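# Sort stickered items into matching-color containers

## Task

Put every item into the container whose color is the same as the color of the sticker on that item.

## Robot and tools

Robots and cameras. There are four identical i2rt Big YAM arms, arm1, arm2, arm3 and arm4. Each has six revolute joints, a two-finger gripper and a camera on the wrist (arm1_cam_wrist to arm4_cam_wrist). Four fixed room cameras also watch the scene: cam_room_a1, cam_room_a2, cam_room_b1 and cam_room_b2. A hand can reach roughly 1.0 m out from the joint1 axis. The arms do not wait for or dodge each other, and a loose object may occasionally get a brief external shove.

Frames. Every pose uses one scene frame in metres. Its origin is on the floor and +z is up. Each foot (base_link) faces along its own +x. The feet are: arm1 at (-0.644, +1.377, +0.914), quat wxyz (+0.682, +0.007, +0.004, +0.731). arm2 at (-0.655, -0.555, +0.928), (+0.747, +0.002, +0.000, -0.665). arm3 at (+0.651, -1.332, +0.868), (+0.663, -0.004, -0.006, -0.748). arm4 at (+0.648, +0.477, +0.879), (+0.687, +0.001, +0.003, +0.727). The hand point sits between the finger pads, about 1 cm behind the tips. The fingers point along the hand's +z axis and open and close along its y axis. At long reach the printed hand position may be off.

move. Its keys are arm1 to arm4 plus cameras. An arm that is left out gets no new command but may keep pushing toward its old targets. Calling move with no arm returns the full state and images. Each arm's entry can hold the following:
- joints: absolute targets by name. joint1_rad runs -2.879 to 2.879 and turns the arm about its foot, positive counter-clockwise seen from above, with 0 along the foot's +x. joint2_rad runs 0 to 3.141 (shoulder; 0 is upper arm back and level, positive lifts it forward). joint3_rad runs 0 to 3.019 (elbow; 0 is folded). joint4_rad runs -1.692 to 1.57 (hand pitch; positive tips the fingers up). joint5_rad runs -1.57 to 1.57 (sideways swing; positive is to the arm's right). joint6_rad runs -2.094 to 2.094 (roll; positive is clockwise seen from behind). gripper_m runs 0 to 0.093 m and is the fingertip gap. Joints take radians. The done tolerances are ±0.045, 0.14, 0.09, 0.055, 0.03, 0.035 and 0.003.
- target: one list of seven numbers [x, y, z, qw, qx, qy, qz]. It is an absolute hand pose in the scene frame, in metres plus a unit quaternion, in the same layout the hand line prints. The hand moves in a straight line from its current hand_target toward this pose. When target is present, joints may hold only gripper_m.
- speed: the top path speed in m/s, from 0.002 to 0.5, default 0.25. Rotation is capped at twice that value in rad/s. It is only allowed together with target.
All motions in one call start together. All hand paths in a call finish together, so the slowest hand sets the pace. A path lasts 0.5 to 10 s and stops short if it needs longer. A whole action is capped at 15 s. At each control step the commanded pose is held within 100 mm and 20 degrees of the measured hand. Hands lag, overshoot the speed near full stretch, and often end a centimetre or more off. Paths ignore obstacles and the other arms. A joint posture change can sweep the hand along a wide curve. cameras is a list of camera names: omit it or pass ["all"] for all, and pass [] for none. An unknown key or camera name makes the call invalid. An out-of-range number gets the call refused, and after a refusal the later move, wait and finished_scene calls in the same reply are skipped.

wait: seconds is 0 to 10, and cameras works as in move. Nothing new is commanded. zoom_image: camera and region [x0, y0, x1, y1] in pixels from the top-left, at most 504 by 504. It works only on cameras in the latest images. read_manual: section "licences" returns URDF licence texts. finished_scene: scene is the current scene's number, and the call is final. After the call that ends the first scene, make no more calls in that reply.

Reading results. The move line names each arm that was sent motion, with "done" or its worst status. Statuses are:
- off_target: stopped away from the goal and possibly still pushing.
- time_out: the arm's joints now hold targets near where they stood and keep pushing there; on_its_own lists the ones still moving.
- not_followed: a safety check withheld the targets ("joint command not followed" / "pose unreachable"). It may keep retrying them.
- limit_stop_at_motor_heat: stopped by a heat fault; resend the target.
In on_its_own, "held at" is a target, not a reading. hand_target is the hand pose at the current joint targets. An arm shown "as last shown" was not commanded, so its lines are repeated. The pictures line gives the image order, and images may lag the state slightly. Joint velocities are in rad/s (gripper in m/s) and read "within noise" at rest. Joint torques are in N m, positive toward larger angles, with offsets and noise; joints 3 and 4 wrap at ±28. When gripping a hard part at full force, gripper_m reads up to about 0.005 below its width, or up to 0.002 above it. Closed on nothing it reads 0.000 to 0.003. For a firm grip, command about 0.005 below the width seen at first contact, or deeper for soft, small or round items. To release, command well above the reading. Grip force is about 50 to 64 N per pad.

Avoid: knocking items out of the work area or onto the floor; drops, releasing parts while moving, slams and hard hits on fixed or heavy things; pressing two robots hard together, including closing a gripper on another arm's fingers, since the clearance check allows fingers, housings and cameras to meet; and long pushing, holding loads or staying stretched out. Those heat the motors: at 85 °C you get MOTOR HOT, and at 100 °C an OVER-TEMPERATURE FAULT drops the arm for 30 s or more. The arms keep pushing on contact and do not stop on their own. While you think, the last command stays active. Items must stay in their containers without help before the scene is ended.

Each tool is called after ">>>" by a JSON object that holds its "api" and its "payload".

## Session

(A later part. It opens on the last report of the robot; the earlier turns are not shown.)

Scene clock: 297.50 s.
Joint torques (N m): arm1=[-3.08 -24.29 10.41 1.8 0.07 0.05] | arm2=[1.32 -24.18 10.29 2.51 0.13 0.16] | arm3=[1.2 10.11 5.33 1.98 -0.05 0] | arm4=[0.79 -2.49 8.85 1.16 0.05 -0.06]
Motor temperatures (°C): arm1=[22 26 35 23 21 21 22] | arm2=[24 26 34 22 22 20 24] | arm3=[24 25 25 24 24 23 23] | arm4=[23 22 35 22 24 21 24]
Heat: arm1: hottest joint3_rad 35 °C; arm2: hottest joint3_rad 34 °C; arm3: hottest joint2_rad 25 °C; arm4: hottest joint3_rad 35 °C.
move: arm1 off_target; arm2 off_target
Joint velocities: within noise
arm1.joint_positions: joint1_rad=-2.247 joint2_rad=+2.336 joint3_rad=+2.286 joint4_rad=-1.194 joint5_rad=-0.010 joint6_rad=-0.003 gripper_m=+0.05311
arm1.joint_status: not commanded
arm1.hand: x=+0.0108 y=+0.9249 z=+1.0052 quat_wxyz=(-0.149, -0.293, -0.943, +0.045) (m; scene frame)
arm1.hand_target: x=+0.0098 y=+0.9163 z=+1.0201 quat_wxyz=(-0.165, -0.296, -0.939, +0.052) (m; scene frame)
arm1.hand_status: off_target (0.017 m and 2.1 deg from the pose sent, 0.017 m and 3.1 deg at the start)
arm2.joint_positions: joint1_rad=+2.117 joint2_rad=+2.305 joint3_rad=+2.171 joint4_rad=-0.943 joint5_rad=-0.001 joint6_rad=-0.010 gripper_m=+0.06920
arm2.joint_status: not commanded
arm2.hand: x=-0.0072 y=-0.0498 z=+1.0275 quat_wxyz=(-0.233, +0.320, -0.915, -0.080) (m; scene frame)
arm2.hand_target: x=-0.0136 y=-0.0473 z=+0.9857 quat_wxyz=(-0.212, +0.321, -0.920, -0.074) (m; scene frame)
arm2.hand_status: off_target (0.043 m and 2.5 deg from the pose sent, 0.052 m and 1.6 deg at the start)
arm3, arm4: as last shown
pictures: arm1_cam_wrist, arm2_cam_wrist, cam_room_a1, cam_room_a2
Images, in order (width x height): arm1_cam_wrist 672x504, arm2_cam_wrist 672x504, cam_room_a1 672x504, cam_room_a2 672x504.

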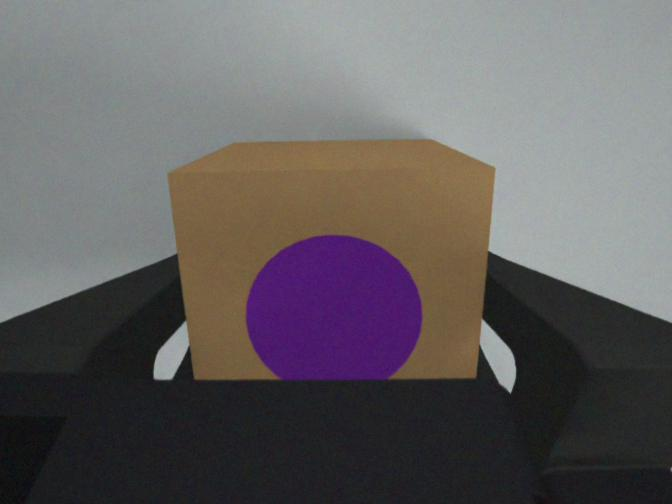

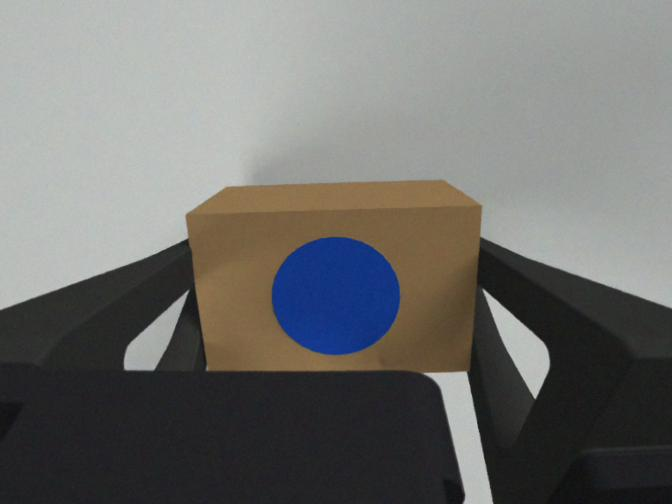

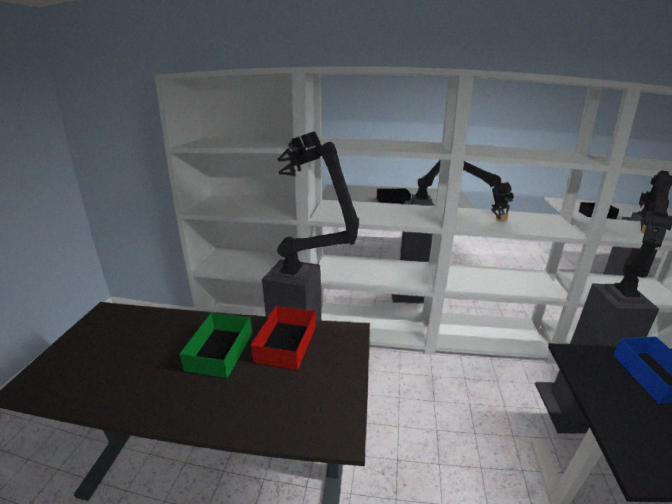

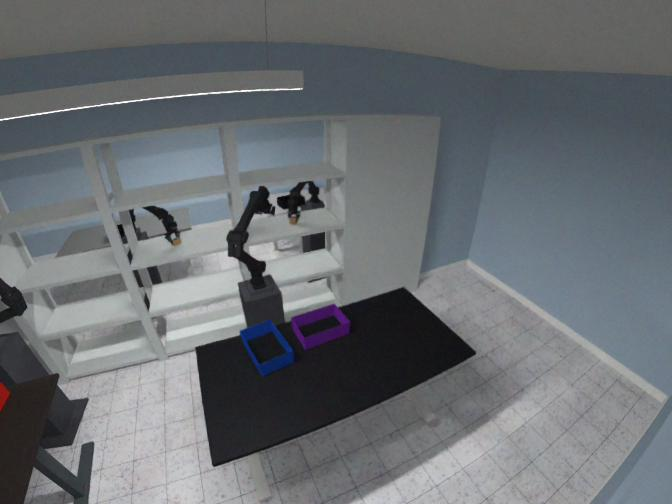

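>>> {"api": "move", "payload": {"arm1": {"target":[0.010,0.916,1.035,0.1656,0.2961,0.9392,-0.0522],"joints":{"gripper_m":0.09},"speed":0.05}, "arm2": {"target":[-0.012,-0.046,0.965,0.2125,-0.3205,0.9202,0.074],"speed":0.1}, "cameras": ["cam_room_a1","cam_room_a2","arm1_cam_wrist","arm2_cam_wrist"]}}

>>> {"api": "zoom_image", "payload": {"camera": "cam_room_a1", "region": [470, 170, 540, 240]}}

Scene clock: 304.77 s.
Joint torques (N m): arm1=[-2.26 -24.23 13.27 0.54 0.09 0.01] | arm2=[1.14 -23.18 8.9 2.43 0.13 0.17] | arm3=[1.2 10.11 5.34 1.94 -0.05 0] | arm4=[1.32 -2.32 8.91 1.2 0.07 -0.09]
Motor temperatures (°C): arm1=[22 27 34 23 21 21 22] | arm2=[24 27 33 22 22 20 24] | arm3=[24 25 25 24 24 23 23] | arm4=[23 22 35 22 24 21 24]
Heat: arm1: hottest joint3_rad 34 °C; arm2: hottest joint3_rad 33 °C; arm3: hottest joint2_rad 25 °C; arm4: hottest joint3_rad 35 °C.
move: arm1 off_target; arm2 off_target
Joint velocities: within noise
arm1.joint_positions: joint1_rad=-2.247 joint2_rad=+2.336 joint3_rad=+2.285 joint4_rad=-1.196 joint5_rad=-0.010 joint6_rad=-0.003 gripper_m=+0.08996
arm1.joint_status: all done
arm1.hand: x=+0.0102 y=+0.9253 z=+1.0047 quat_wxyz=(-0.148, -0.293, -0.944, +0.045) (m; scene frame)
arm1.hand_target: x=+0.0096 y=+0.9165 z=+1.0349 quat_wxyz=(-0.166, -0.296, -0.939, +0.052) (m; scene frame)
arm1.hand_status: off_target (0.032 m and 2.3 deg from the pose sent, 0.031 m and 2.1 deg at the start)
arm2.joint_positions: joint1_rad=+2.117 joint2_rad=+2.305 joint3_rad=+2.156 joint4_rad=-0.899 joint5_rad=-0.001 joint6_rad=-0.010 gripper_m=+0.06920
arm2.joint_status: not commanded
arm2.hand: x=-0.0028 y=-0.0463 z=+1.0254 quat_wxyz=(-0.246, +0.319, -0.911, -0.085) (m; scene frame)
arm2.hand_target: x=-0.0145 y=-0.0481 z=+0.9665 quat_wxyz=(-0.212, +0.321, -0.920, -0.074) (m; scene frame)
arm2.hand_status: off_target (0.061 m and 4.2 deg from the pose sent, 0.063 m and 2.5 deg at the start)
arm3.joint_positions: joint1_rad=+0.075 joint2_rad=+0.276 joint3_rad=+1.523 joint4_rad=-1.599 joint5_rad=-0.185 joint6_rad=-0.597 gripper_m=+0.09396
arm3.joint_status: not commanded
arm3.hand: x=+0.6806 y=-1.3526 z=+1.4445 quat_wxyz=(-0.326, -0.350, -0.735, +0.481) (m; scene frame)
arm3.hand_target: x=+0.6807 y=-1.3504 z=+1.4501 quat_wxyz=(-0.328, -0.347, -0.731, +0.487) (m; scene frame)
arm3.hand_status: not commanded
arm4: as last shown
pictures: arm1_cam_wrist, arm2_cam_wrist, cam_room_a1, cam_room_a2
Images, in order (width x height): arm1_cam_wrist 672x504, arm2_cam_wrist 672x504, cam_room_a1 672x504, cam_room_a2 672x504.

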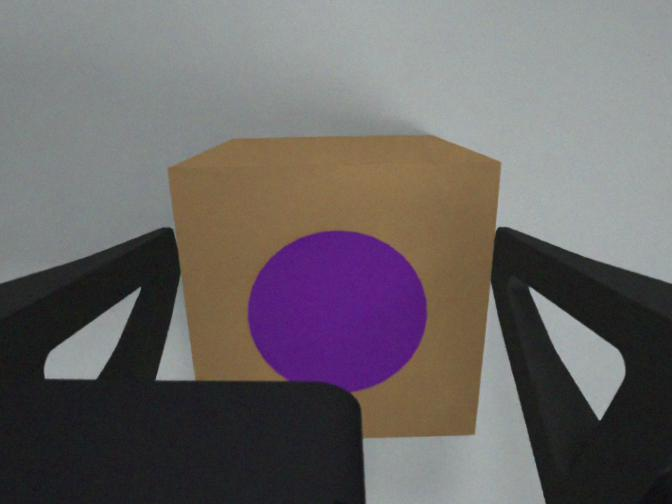

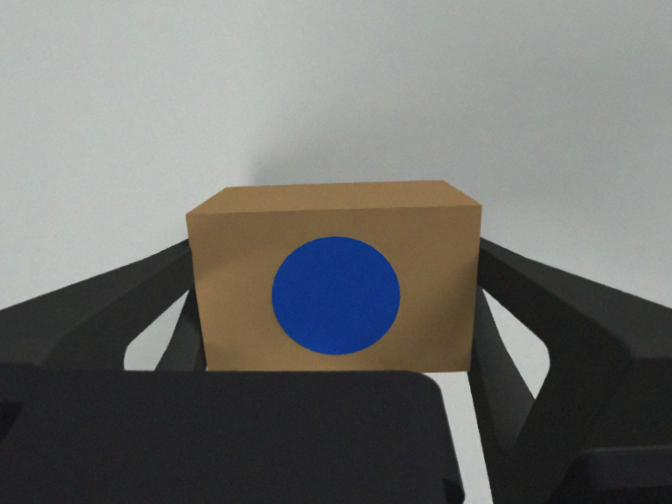

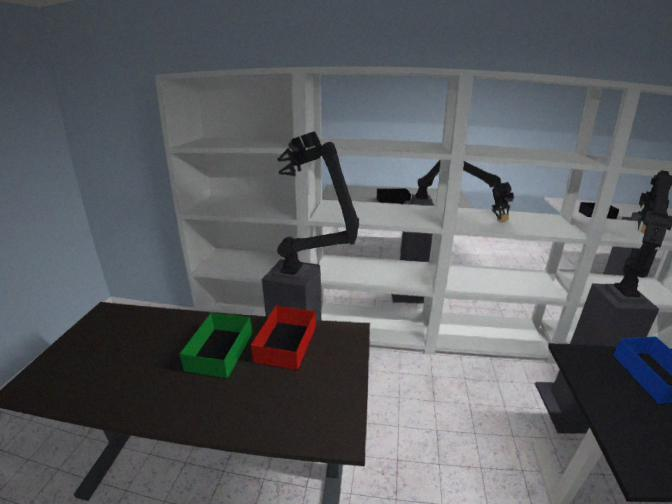

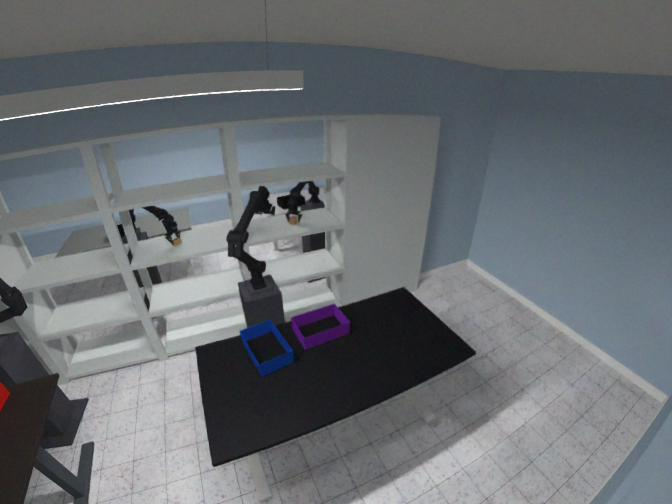

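Scaled by 7.200.

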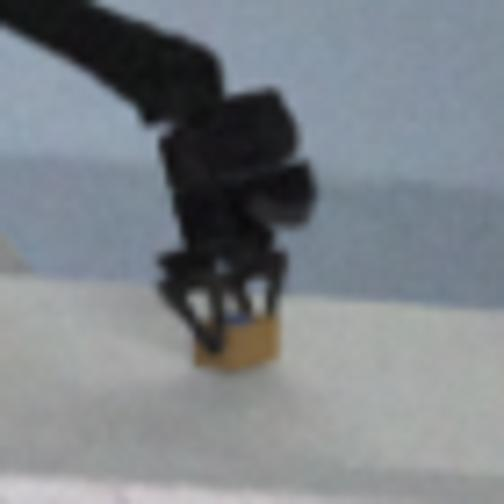

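>>> {"api": "move", "payload": {"arm1": {"target":[0.010,0.916,1.15,0.1656,0.2961,0.9392,-0.0522],"speed":0.2}, "arm2": {"target":[-0.020,-0.053,1.0,0.1151,-0.3264,0.9373,0.0401],"speed":0.1}, "cameras": ["cam_room_a1","arm1_cam_wrist","arm2_cam_wrist"]}}

>>> {"api": "zoom_image", "payload": {"camera": "cam_room_a1", "region": [470, 170, 540, 240]}}

Scene clock: 311.97 s.
Joint torques (N m): arm1=[-3.14 -21.71 15.47 0.55 0.04 -0.02] | arm2=[1.26 -24 15.88 0.58 0.1 0.12] | arm3=[1.2 10.17 5.31 1.96 -0.05 -0.01] | arm4=[1.32 -2.32 8.76 1.24 0.11 -0.09]
Motor temperatures (°C): arm1=[22 28 35 23 21 21 22] | arm2=[24 27 33 22 22 20 25] | arm3=[24 25 25 24 24 23 23] | arm4=[23 22 35 22 24 21 24]
Heat: arm1: hottest joint3_rad 35 °C; arm2: hottest joint3_rad 33 °C; arm3: hottest joint2_rad 25 °C; arm4: hottest joint3_rad 35 °C.
move: arm1 off_target; arm2 off_target
Joint velocities: within noise
arm1.joint_positions: joint1_rad=-2.247 joint2_rad=+2.460 joint3_rad=+2.871 joint4_rad=-1.640 joint5_rad=-0.010 joint6_rad=-0.002 gripper_m=+0.08996
arm1.joint_status: not commanded
arm1.hand: x=+0.0107 y=+0.9254 z=+1.1381 quat_wxyz=(-0.156, -0.293, -0.942, +0.048) (m; scene frame)
arm1.hand_target: x=+0.0090 y=+0.9167 z=+1.1496 quat_wxyz=(-0.170, -0.296, -0.938, +0.054) (m; scene frame)
arm1.hand_status: off_target (0.015 m and 1.3 deg from the pose sent, 0.146 m and 2.3 deg at the start; a joint's target at an end of its range on 13 of 69 steps)
arm2.joint_positions: joint1_rad=+2.117 joint2_rad=+2.448 joint3_rad=+2.476 joint4_rad=-1.332 joint5_rad=-0.001 joint6_rad=-0.006 gripper_m=+0.06920
arm2.joint_status: not commanded
arm2.hand: x=-0.0218 y=-0.0611 z=+1.0230 quat_wxyz=(-0.127, +0.325, -0.936, -0.045) (m; scene frame)
arm2.hand_target: x=-0.0212 y=-0.0539 z=+1.0000 quat_wxyz=(-0.117, +0.326, -0.937, -0.041) (m; scene frame)
arm2.hand_status: off_target (0.024 m and 1.5 deg from the pose sent, 0.032 m and 16.2 deg at the start)
arm3, arm4: as last shown
pictures: arm1_cam_wrist, arm2_cam_wrist, cam_room_a1
Images, in order (width x height): arm1_cam_wrist 672x504, arm2_cam_wrist 672x504, cam_room_a1 672x504.

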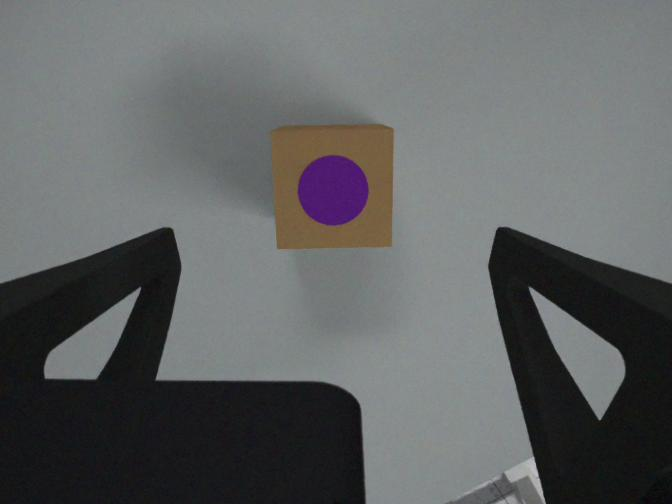

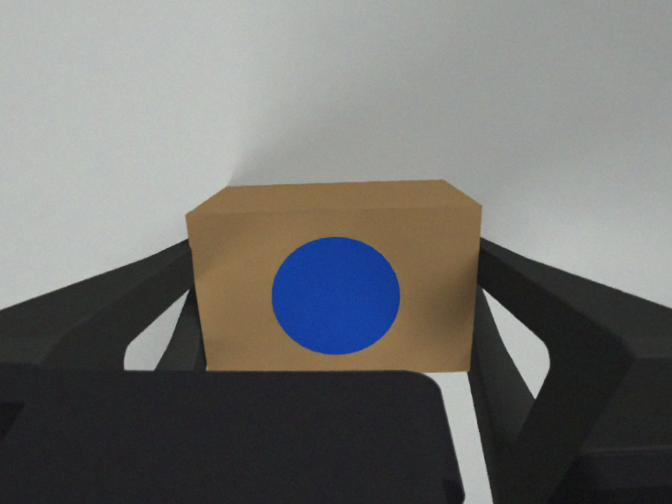

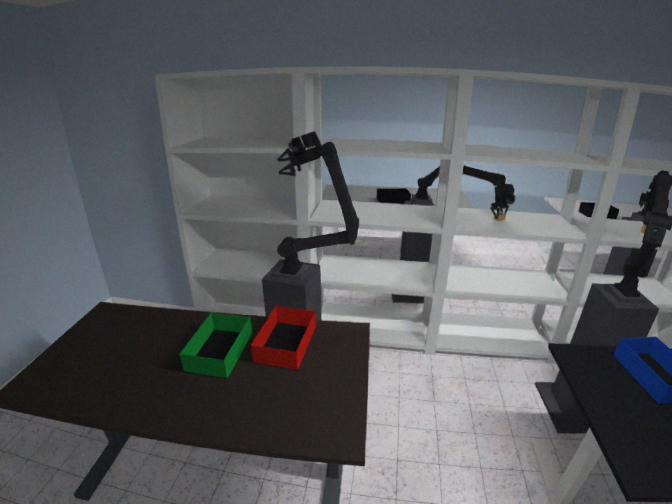

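Scaled by 7.200.

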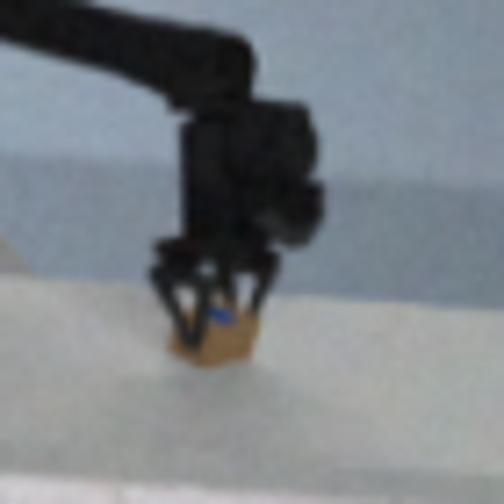

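>>> {"api": "move", "payload": {"arm1": {"target":[-0.37,1.19,1.22,0.1656,0.2961,0.9392,-0.0522],"speed":0.3}, "arm2": {"target":[-0.020,-0.053,0.972,0.1151,-0.3264,0.9373,0.0401],"speed":0.1}, "cameras": ["cam_room_a1","arm1_cam_wrist","arm2_cam_wrist"]}}

>>> {"api": "zoom_image", "payload": {"camera": "cam_room_a1", "region": [470, 170, 540, 240]}}

Scene clock: 318.07 s.
Joint torques (N m): arm1=[-1.49 -1.73 11.12 0.75 0.07 0.13] | arm2=[1.14 -24.53 9.95 2.03 0.11 0.12] | arm3=[1.14 10.11 5.33 1.96 -0.04 -0.01] | arm4=[1.08 -2.26 8.79 1.16 0.08 -0.08]
Motor temperatures (°C): arm1=[22 28 35 23 21 21 22] | arm2=[24 27 34 22 22 20 25] | arm3=[24 25 25 24 24 23 23] | arm4=[23 22 35 22 24 21 24]
Heat: arm1: hottest joint3_rad 35 °C; arm2: hottest joint3_rad 34 °C; arm3: hottest joint2_rad 25 °C; arm4: hottest joint3_rad 35 °C.
move: arm1 done; arm2 off_target
Joint velocities: within noise
arm1.joint_positions: joint1_rad=-2.247 joint2_rad=+0.956 joint3_rad=+1.127 joint4_rad=-1.360 joint5_rad=-0.007 joint6_rad=-0.002 gripper_m=+0.08996
arm1.joint_status: not commanded
arm1.hand: x=-0.3695 y=+1.1901 z=+1.2232 quat_wxyz=(-0.174, -0.292, -0.939, +0.055) (m; scene frame)
arm1.hand_target: x=-0.3700 y=+1.1900 z=+1.2200 quat_wxyz=(-0.166, -0.296, -0.939, +0.052) (m; scene frame)
arm1.hand_status: done (0.003 m and 1.2 deg from the pose sent, 0.471 m and 1.3 deg at the start)
arm2.joint_positions: joint1_rad=+2.117 joint2_rad=+2.451 joint3_rad=+2.476 joint4_rad=-1.298 joint5_rad=-0.001 joint6_rad=-0.006 gripper_m=+0.06920
arm2.joint_status: not commanded
arm2.hand: x=-0.0155 y=-0.0562 z=+1.0232 quat_wxyz=(-0.142, +0.325, -0.934, -0.050) (m; scene frame)
arm2.hand_target: x=-0.0220 y=-0.0547 z=+0.9732 quat_wxyz=(-0.115, +0.326, -0.937, -0.040) (m; scene frame)
arm2.hand_status: off_target (0.051 m and 3.3 deg from the pose sent, 0.052 m and 1.5 deg at the start)
arm3, arm4: as last shown
pictures: arm1_cam_wrist, arm2_cam_wrist, cam_room_a1
Images, in order (width x height): arm1_cam_wrist 672x504, arm2_cam_wrist 672x504, cam_room_a1 672x504.

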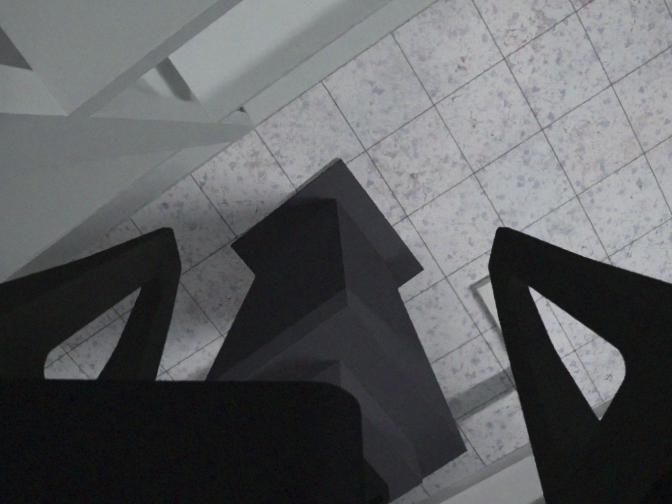

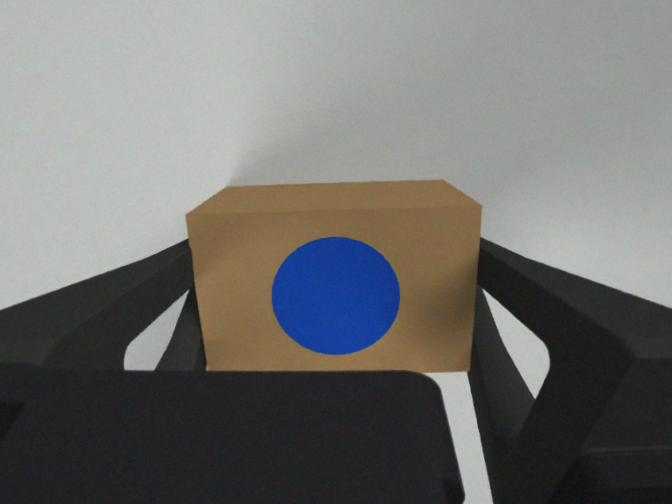

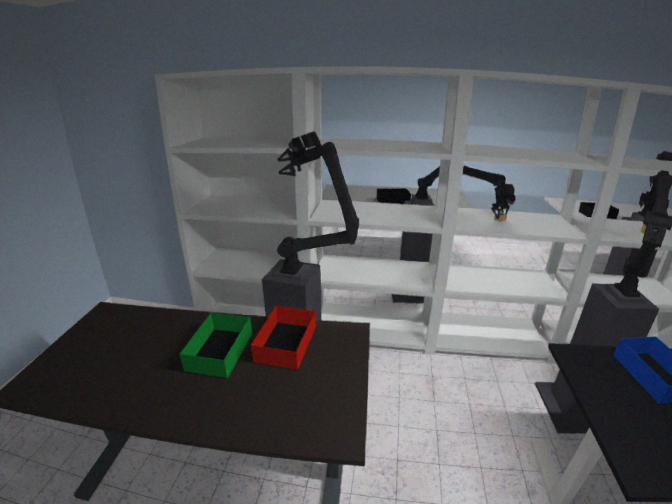

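Scaled by 7.200.

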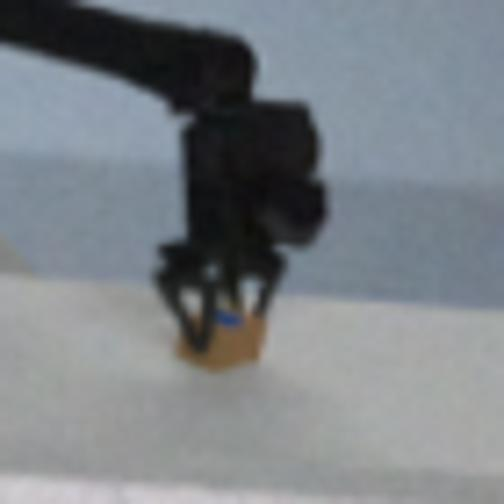

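>>> {"api": "move", "payload": {"arm2": {"target":[-0.020,-0.053,1.03,0.1151,-0.3264,0.9373,0.0401],"joints":{"gripper_m":0.092},"speed":0.05}, "arm1": {"joints":{"joint1_rad":0}}, "cameras": ["arm2_cam_wrist"]}}

>>> {"api": "move", "payload": {"arm2": {"target":[-0.020,-0.053,1.15,0.1151,-0.3264,0.9373,0.0401],"speed":0.15}, "cameras": ["arm2_cam_wrist","cam_room_a1"]}}

Scene clock: 325.00 s.
Joint torques (N m): arm1=[-1.32 -2.55 11.11 0.61 0.07 0.07] | arm2=[1.2 -25.11 16.61 0.72 0.09 0.13] | arm3=[1.08 10.11 5.35 1.96 -0.05 -0.01] | arm4=[0.91 -2.26 8.79 1.24 0.08 -0.03]
Motor temperatures (°C): arm1=[22 28 35 23 21 21 22] | arm2=[24 28 34 22 22 20 24] | arm3=[24 25 25 24 24 23 23] | arm4=[23 22 34 22 24 21 24]
Heat: arm1: hottest joint3_rad 35 °C; arm2: hottest joint3_rad 34 °C; arm3: hottest joint2_rad 25 °C; arm4: hottest joint3_rad 34 °C.
move: arm1 done; arm2 off_target
Joint velocities: within noise
arm1.joint_positions: joint1_rad=-0.004 joint2_rad=+0.966 joint3_rad=+1.127 joint4_rad=-1.360 joint5_rad=-0.007 joint6_rad=-0.001 gripper_m=+0.08998
arm1.joint_status: all done
arm1.hand: x=-0.6609 y=+1.7052 z=+1.2259 quat_wxyz=(-0.120, +0.716, -0.672, -0.143) (m; scene frame)
arm1.hand_target: x=-0.6618 y=+1.7029 z=+1.2260 quat_wxyz=(-0.117, +0.716, -0.673, -0.141) (m; scene frame)
arm1.hand_status: not commanded
arm2.joint_positions: joint1_rad=+2.117 joint2_rad=+2.476 joint3_rad=+2.578 joint4_rad=-1.431 joint5_rad=-0.001 joint6_rad=-0.006 gripper_m=+0.09192
arm2.joint_status: all done
arm2.hand: x=-0.0239 y=-0.0629 z=+1.0400 quat_wxyz=(-0.115, +0.326, -0.937, -0.041) (m; scene frame)
arm2.hand_target: x=-0.0209 y=-0.0536 z=+1.0299 quat_wxyz=(-0.117, +0.326, -0.937, -0.041) (m; scene frame)
arm2.hand_status: off_target (0.015 m and 0.1 deg from the pose sent, 0.009 m and 3.3 deg at the start)
arm3: as last shown
arm4.joint_positions: joint1_rad=+0.947 joint2_rad=+0.792 joint3_rad=+1.152 joint4_rad=-1.204 joint5_rad=+0.000 joint6_rad=+0.013 gripper_m=+0.09407
arm4.joint_status: not commanded
arm4.hand: x=+0.3749 y=+0.6545 z=+1.2769 quat_wxyz=(-0.095, +0.895, -0.268, -0.344) (m; scene frame)
arm4.hand_target: x=+0.3719 y=+0.6552 z=+1.2739 quat_wxyz=(-0.096, +0.898, -0.261, -0.340) (m; scene frame)
arm4.hand_status: not commanded
pictures: arm2_cam_wrist
Images, in order (width x height): arm2_cam_wrist 672x504.

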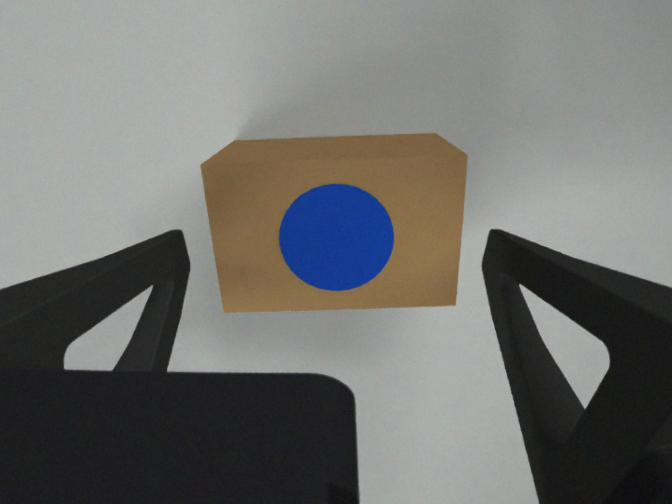

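Scene clock: 326.33 s.
Joint torques (N m): arm1=[-0.91 -2.78 11.34 0.75 0.11 0.06] | arm2=[1.2 -29.8 14.32 1.33 0.12 0.13] | arm3=[1.32 10.11 5.34 1.96 -0.05 -0.02] | arm4=[1.08 -2.14 8.77 1.21 0.06 -0.08]
Motor temperatures (°C): arm1=[22 28 35 23 21 21 22] | arm2=[24 28 34 22 22 20 24] | arm3=[24 25 25 24 24 23 23] | arm4=[23 22 34 22 24 21 24]
Heat: arm1: hottest joint3_rad 35 °C; arm2: hottest joint3_rad 34 °C; arm3: hottest joint2_rad 25 °C; arm4: hottest joint3_rad 34 °C.
move: arm2 off_target
Joint velocities: within noise
arm1, arm3, arm4: as last shown
arm2.joint_positions: joint1_rad=+2.117 joint2_rad=+2.523 joint3_rad=+2.889 joint4_rad=-1.611 joint5_rad=-0.001 joint6_rad=-0.006 gripper_m=+0.09192
arm2.joint_status: not commanded
arm2.hand: x=-0.0202 y=-0.0601 z=+1.1271 quat_wxyz=(-0.155, +0.324, -0.932, -0.054) (m; scene frame)
arm2.hand_target: x=-0.0215 y=-0.0542 z=+1.1494 quat_wxyz=(-0.176, +0.323, -0.928, -0.061) (m; scene frame)
arm2.hand_status: off_target (0.024 m and 4.9 deg from the pose sent, 0.111 m and 0.1 deg at the start; a joint's target at an end of its range on 26 of 40 steps)
pictures: arm2_cam_wrist, cam_room_a1
Images, in order (width x height): arm2_cam_wrist 672x504, cam_room_a1 672x504.

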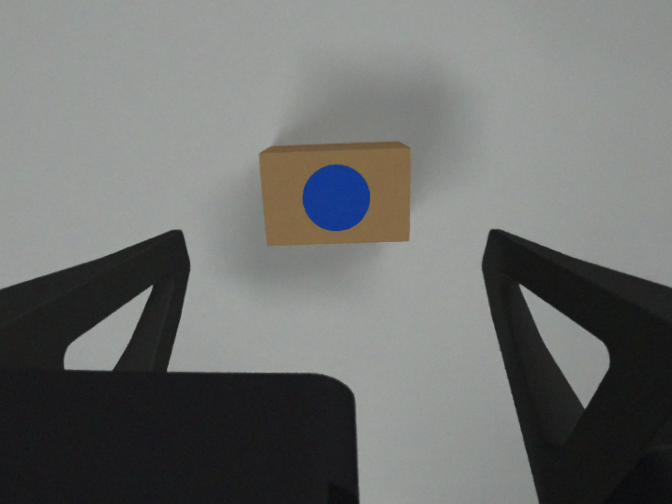

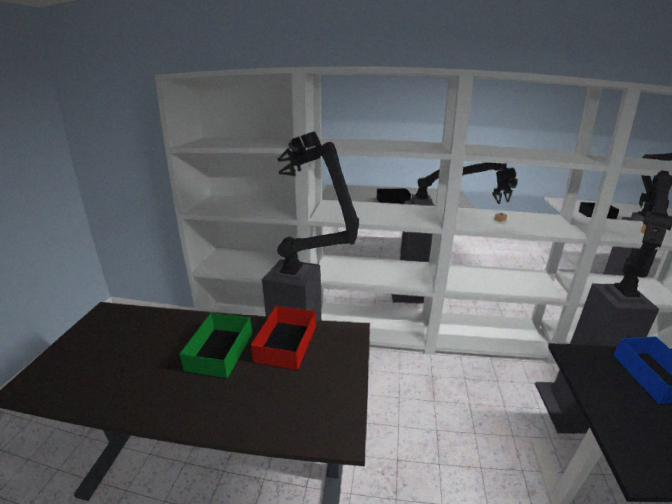

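>>> {"api": "move", "payload": {"arm2": {"target":[-0.42,-0.37,1.22,0.2125,-0.3205,0.9202,0.074],"speed":0.3}, "arm4": {"target":[0.03,0.913,1.13,0.0642,-0.9324,0.2895,0.2067],"speed":0.3}, "cameras": ["arm4_cam_wrist","cam_room_a1"]}}

Scene clock: 335.90 s.
Joint torques (N m): arm1=[-1.26 -2.9 11.06 0.81 0.11 0.1] | arm2=[1.49 -3.25 10.5 1.18 0.11 0.12] | arm3=[1.26 9.99 5.35 1.95 -0.05 0] | arm4=[0.38 -23.24 12.97 0.36 0.19 -0.05]
Motor temperatures (°C): arm1=[22 27 35 23 21 21 22] | arm2=[24 29 34 22 22 20 24] | arm3=[24 25 25 24 24 23 23] | arm4=[23 22 35 22 24 21 24]
Heat: arm1: hottest joint3_rad 35 °C; arm2: hottest joint3_rad 34 °C; arm3: hottest joint2_rad 25 °C; arm4: hottest joint3_rad 35 °C.
move: arm2 off_target; arm4 off_target
Joint velocities: within noise
arm1, arm3: as last shown
arm2.joint_positions: joint1_rad=+2.117 joint2_rad=+0.814 joint3_rad=+0.997 joint4_rad=-1.264 joint5_rad=-0.001 joint6_rad=-0.006 gripper_m=+0.09192
arm2.joint_status: not commanded
arm2.hand: x=-0.4164 y=-0.3697 z=+1.2324 quat_wxyz=(-0.231, +0.318, -0.916, -0.080) (m; scene frame)
arm2.hand_target: x=-0.4201 y=-0.3702 z=+1.2203 quat_wxyz=(-0.213, +0.320, -0.920, -0.074) (m; scene frame)
arm2.hand_status: off_target (0.013 m and 2.3 deg from the pose sent, 0.514 m and 7.1 deg at the start)
arm4.joint_positions: joint1_rad=+0.912 joint2_rad=+2.083 joint3_rad=+2.187 joint4_rad=-1.260 joint5_rad=-0.002 joint6_rad=-0.001 gripper_m=+0.09407
arm4.joint_status: not commanded
arm4.hand: x=+0.0342 y=+0.9013 z=+1.1202 quat_wxyz=(-0.058, +0.934, -0.290, -0.198) (m; scene frame)
arm4.hand_target: x=+0.0307 y=+0.9126 z=+1.1299 quat_wxyz=(-0.065, +0.932, -0.289, -0.207) (m; scene frame)
arm4.hand_status: off_target (0.016 m and 1.2 deg from the pose sent, 0.455 m and 16.8 deg at the start)
pictures: arm4_cam_wrist, cam_room_a1
Images, in order (width x height): arm4_cam_wrist 672x504, cam_room_a1 672x504.

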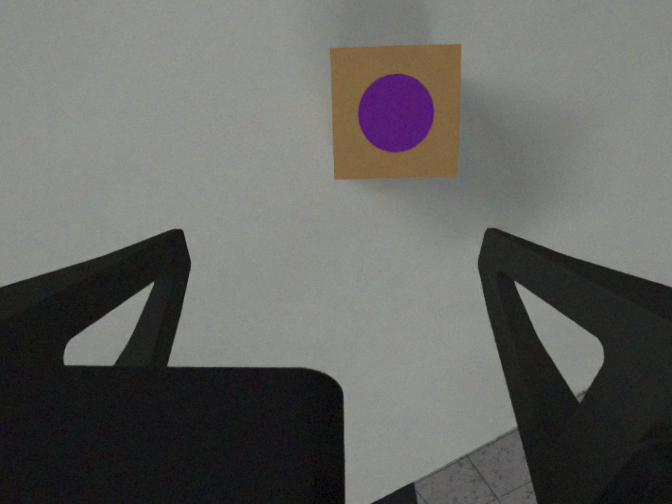

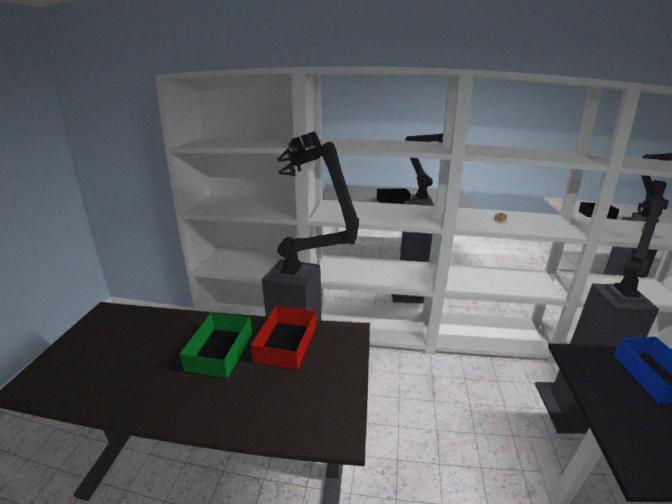

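>>> {"api": "move", "payload": {"arm4": {"target":[0.018,0.947,1.075,0.0642,-0.9324,0.2895,0.2067],"speed":0.15}, "cameras": ["arm4_cam_wrist"]}}

Scene clock: 342.83 s.
Joint torques (N m): arm1=[-1.38 -2.9 11.15 0.75 0.07 0.11] | arm2=[1.38 -3.25 10.51 1.2 0.11 0.12] | arm3=[1.26 10.11 5.35 1.95 -0.06 -0.01] | arm4=[1.14 -25.11 12.88 0.98 -0.03 -0.09]
Motor temperatures (°C): arm1=[22 27 35 23 21 21 22] | arm2=[24 28 33 22 22 20 24] | arm3=[24 25 25 24 24 23 23] | arm4=[23 23 35 22 24 21 24]
Heat: arm1: hottest joint3_rad 35 °C; arm2: hottest joint3_rad 33 °C; arm3: hottest joint2_rad 25 °C; arm4: hottest joint3_rad 35 °C.
move: arm4 off_target
Joint velocities: within noise
arm1, arm2, arm3: as last shown
arm4.joint_positions: joint1_rad=+0.875 joint2_rad=+2.177 joint3_rad=+2.202 joint4_rad=-1.203 joint5_rad=-0.008 joint6_rad=-0.024 gripper_m=+0.09407
arm4.joint_status: not commanded
arm4.hand: x=+0.0302 y=+0.9367 z=+1.0641 quat_wxyz=(-0.058, +0.935, -0.297, -0.188) (m; scene frame)
arm4.hand_target: x=+0.0189 y=+0.9462 z=+1.0753 quat_wxyz=(-0.064, +0.932, -0.289, -0.207) (m; scene frame)
arm4.hand_status: off_target (0.019 m and 2.5 deg from the pose sent, 0.066 m and 1.2 deg at the start)
pictures: arm4_cam_wrist
Images, in order (width x height): arm4_cam_wrist 672x504.

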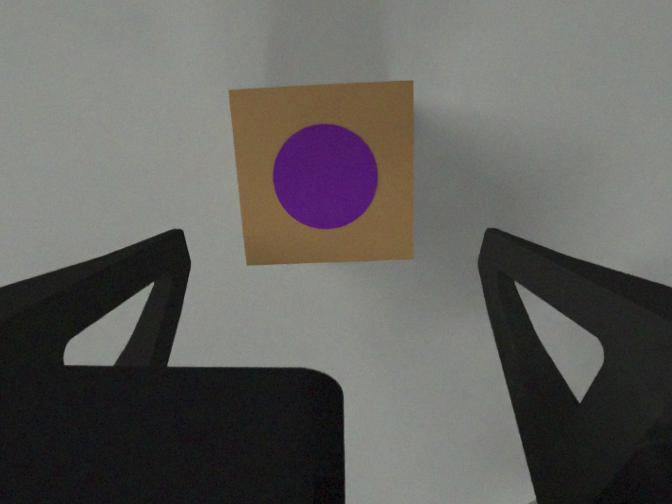

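>>> {"api": "move", "payload": {"arm4": {"target":[-0.002,0.957,1.038,0.0642,-0.9324,0.2895,0.2067],"speed":0.1}, "cameras": ["arm4_cam_wrist"]}}

Scene clock: 352.63 s.
Joint torques (N m): arm1=[-1.85 -2.78 10.99 0.66 0.11 0.08] | arm2=[1.44 -3.37 10.51 1.22 0.11 0.13] | arm3=[1.32 10.05 5.34 1.98 -0.05 0] | arm4=[1.32 -24.53 13.03 0.96 0.02 -0.02]
Motor temperatures (°C): arm1=[22 27 35 23 21 21 22] | arm2=[24 28 32 22 22 20 24] | arm3=[24 25 25 24 24 23 23] | arm4=[23 24 36 22 24 21 24]
Heat: arm1: hottest joint3_rad 35 °C; arm2: hottest joint3_rad 32 °C; arm3: hottest joint2_rad 25 °C; arm4: hottest joint3_rad 36 °C.
move: arm4 off_target
Joint velocities: within noise
arm1, arm2, arm3: as last shown
arm4.joint_positions: joint1_rad=+0.875 joint2_rad=+2.253 joint3_rad=+2.252 joint4_rad=-1.168 joint5_rad=-0.008 joint6_rad=-0.024 gripper_m=+0.09407
arm4.joint_status: not commanded
arm4.hand: x=+0.0123 y=+0.9498 z=+1.0339 quat_wxyz=(-0.059, +0.934, -0.296, -0.192) (m; scene frame)
arm4.hand_target: x=-0.0012 y=+0.9562 z=+1.0383 quat_wxyz=(-0.064, +0.932, -0.289, -0.207) (m; scene frame)
arm4.hand_status: off_target (0.017 m and 2.0 deg from the pose sent, 0.046 m and 2.5 deg at the start)
pictures: arm4_cam_wrist
Images, in order (width x height): arm4_cam_wrist 672x504.

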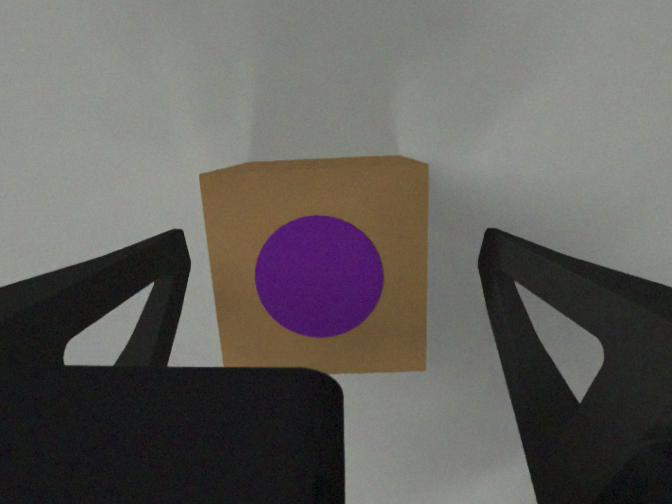

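>>> {"api": "move", "payload": {"arm4": {"target":[-0.006,0.955,1.029,0.0642,-0.9324,0.2895,0.2067],"speed":0.1}, "cameras": ["arm4_cam_wrist"]}}

>>> {"api": "move", "payload": {"arm4": {"joints":{"gripper_m":0.042}}, "cameras": ["arm4_cam_wrist"]}}

Scene clock: 357.30 s.
Joint torques (N m): arm1=[-1.32 -2.78 10.84 0.66 0.04 0.09] | arm2=[1.44 -3.19 10.5 1.2 0.11 0.12] | arm3=[1.26 9.93 5.37 1.96 -0.04 -0.01] | arm4=[1.14 -24.47 12.25 1.25 0.12 -0.02]
Motor temperatures (°C): arm1=[21 26 35 23 21 21 22] | arm2=[24 28 32 22 22 20 24] | arm3=[24 25 25 24 24 23 23] | arm4=[23 25 37 22 24 21 24]
Heat: arm1: hottest joint3_rad 35 °C; arm2: hottest joint3_rad 32 °C; arm3: hottest joint2_rad 25 °C; arm4: hottest joint3_rad 37 °C.
move: arm4 off_target
Joint velocities: within noise
arm1, arm2: as last shown
arm3.joint_positions: joint1_rad=+0.075 joint2_rad=+0.276 joint3_rad=+1.523 joint4_rad=-1.599 joint5_rad=-0.185 joint6_rad=-0.597 gripper_m=+0.09396
arm3.joint_status: not commanded
arm3.hand: x=+0.6806 y=-1.3526 z=+1.4445 quat_wxyz=(-0.326, -0.350, -0.735, +0.481) (m; scene frame)
arm3.hand_target: x=+0.6807 y=-1.3504 z=+1.4501 quat_wxyz=(-0.328, -0.347, -0.731, +0.487) (m; scene frame)
arm3.hand_status: not commanded
arm4.joint_positions: joint1_rad=+0.875 joint2_rad=+2.253 joint3_rad=+2.252 joint4_rad=-1.158 joint5_rad=-0.008 joint6_rad=-0.024 gripper_m=+0.09407
arm4.joint_status: not commanded
arm4.hand: x=+0.0103 y=+0.9513 z=+1.0349 quat_wxyz=(-0.061, +0.933, -0.296, -0.197) (m; scene frame)
arm4.hand_target: x=-0.0052 y=+0.9542 z=+1.0292 quat_wxyz=(-0.064, +0.932, -0.289, -0.207) (m; scene frame)
arm4.hand_status: off_target (0.018 m and 1.4 deg from the pose sent, 0.020 m and 2.0 deg at the start)
pictures: arm4_cam_wrist
Images, in order (width x height): arm4_cam_wrist 672x504.

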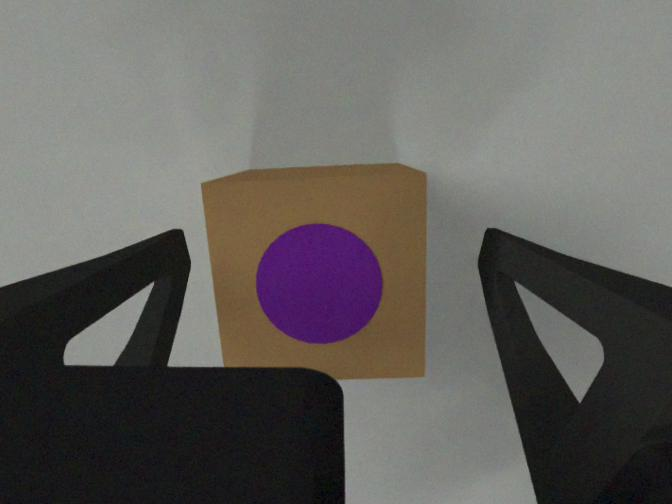

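Scene clock: 357.90 s.
Joint torques (N m): arm1=[-1.08 -2.96 11.08 0.54 0.09 0.1] | arm2=[1.32 -3.25 10.52 1.24 0.11 0.13] | arm3=[1.14 10.11 5.33 1.98 -0.05 -0.02] | arm4=[1.08 -24.53 12.38 1.13 0.08 0.02]
Motor temperatures (°C): arm1=[21 26 35 23 21 21 22] | arm2=[24 27 32 22 22 20 24] | arm3=[24 25 25 24 24 23 23] | arm4=[23 25 37 22 24 21 24]
Heat: arm1: hottest joint3_rad 35 °C; arm2: hottest joint3_rad 32 °C; arm3: hottest joint2_rad 25 °C; arm4: hottest joint3_rad 37 °C.
move: arm4 off_target
Joint velocities: within noise
arm1, arm2, arm3: as last shown
arm4.joint_positions: joint1_rad=+0.875 joint2_rad=+2.253 joint3_rad=+2.252 joint4_rad=-1.157 joint5_rad=-0.007 joint6_rad=-0.024 gripper_m=+0.05365
arm4.joint_status: gripper_m off_target (ended at +0.05368, target +0.04200)
arm4.hand: x=+0.0101 y=+0.9512 z=+1.0350 quat_wxyz=(-0.061, +0.933, -0.296, -0.197) (m; scene frame)
arm4.hand_target: x=-0.0052 y=+0.9542 z=+1.0292 quat_wxyz=(-0.064, +0.932, -0.290, -0.207) (m; scene frame)
arm4.hand_status: not commanded
pictures: arm4_cam_wrist
Images, in order (width x height): arm4_cam_wrist 672x504.

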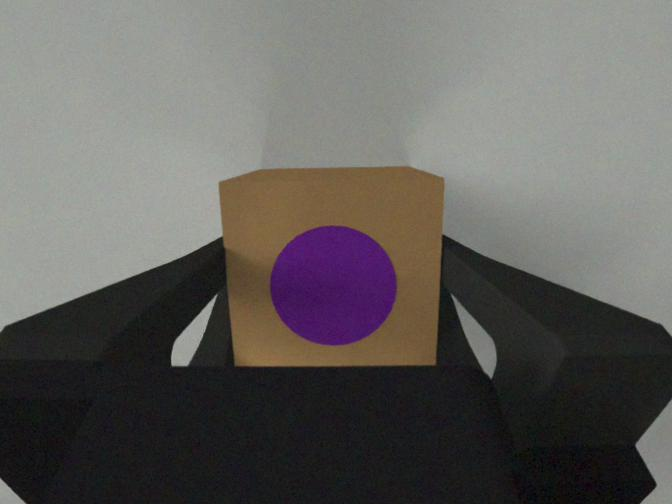

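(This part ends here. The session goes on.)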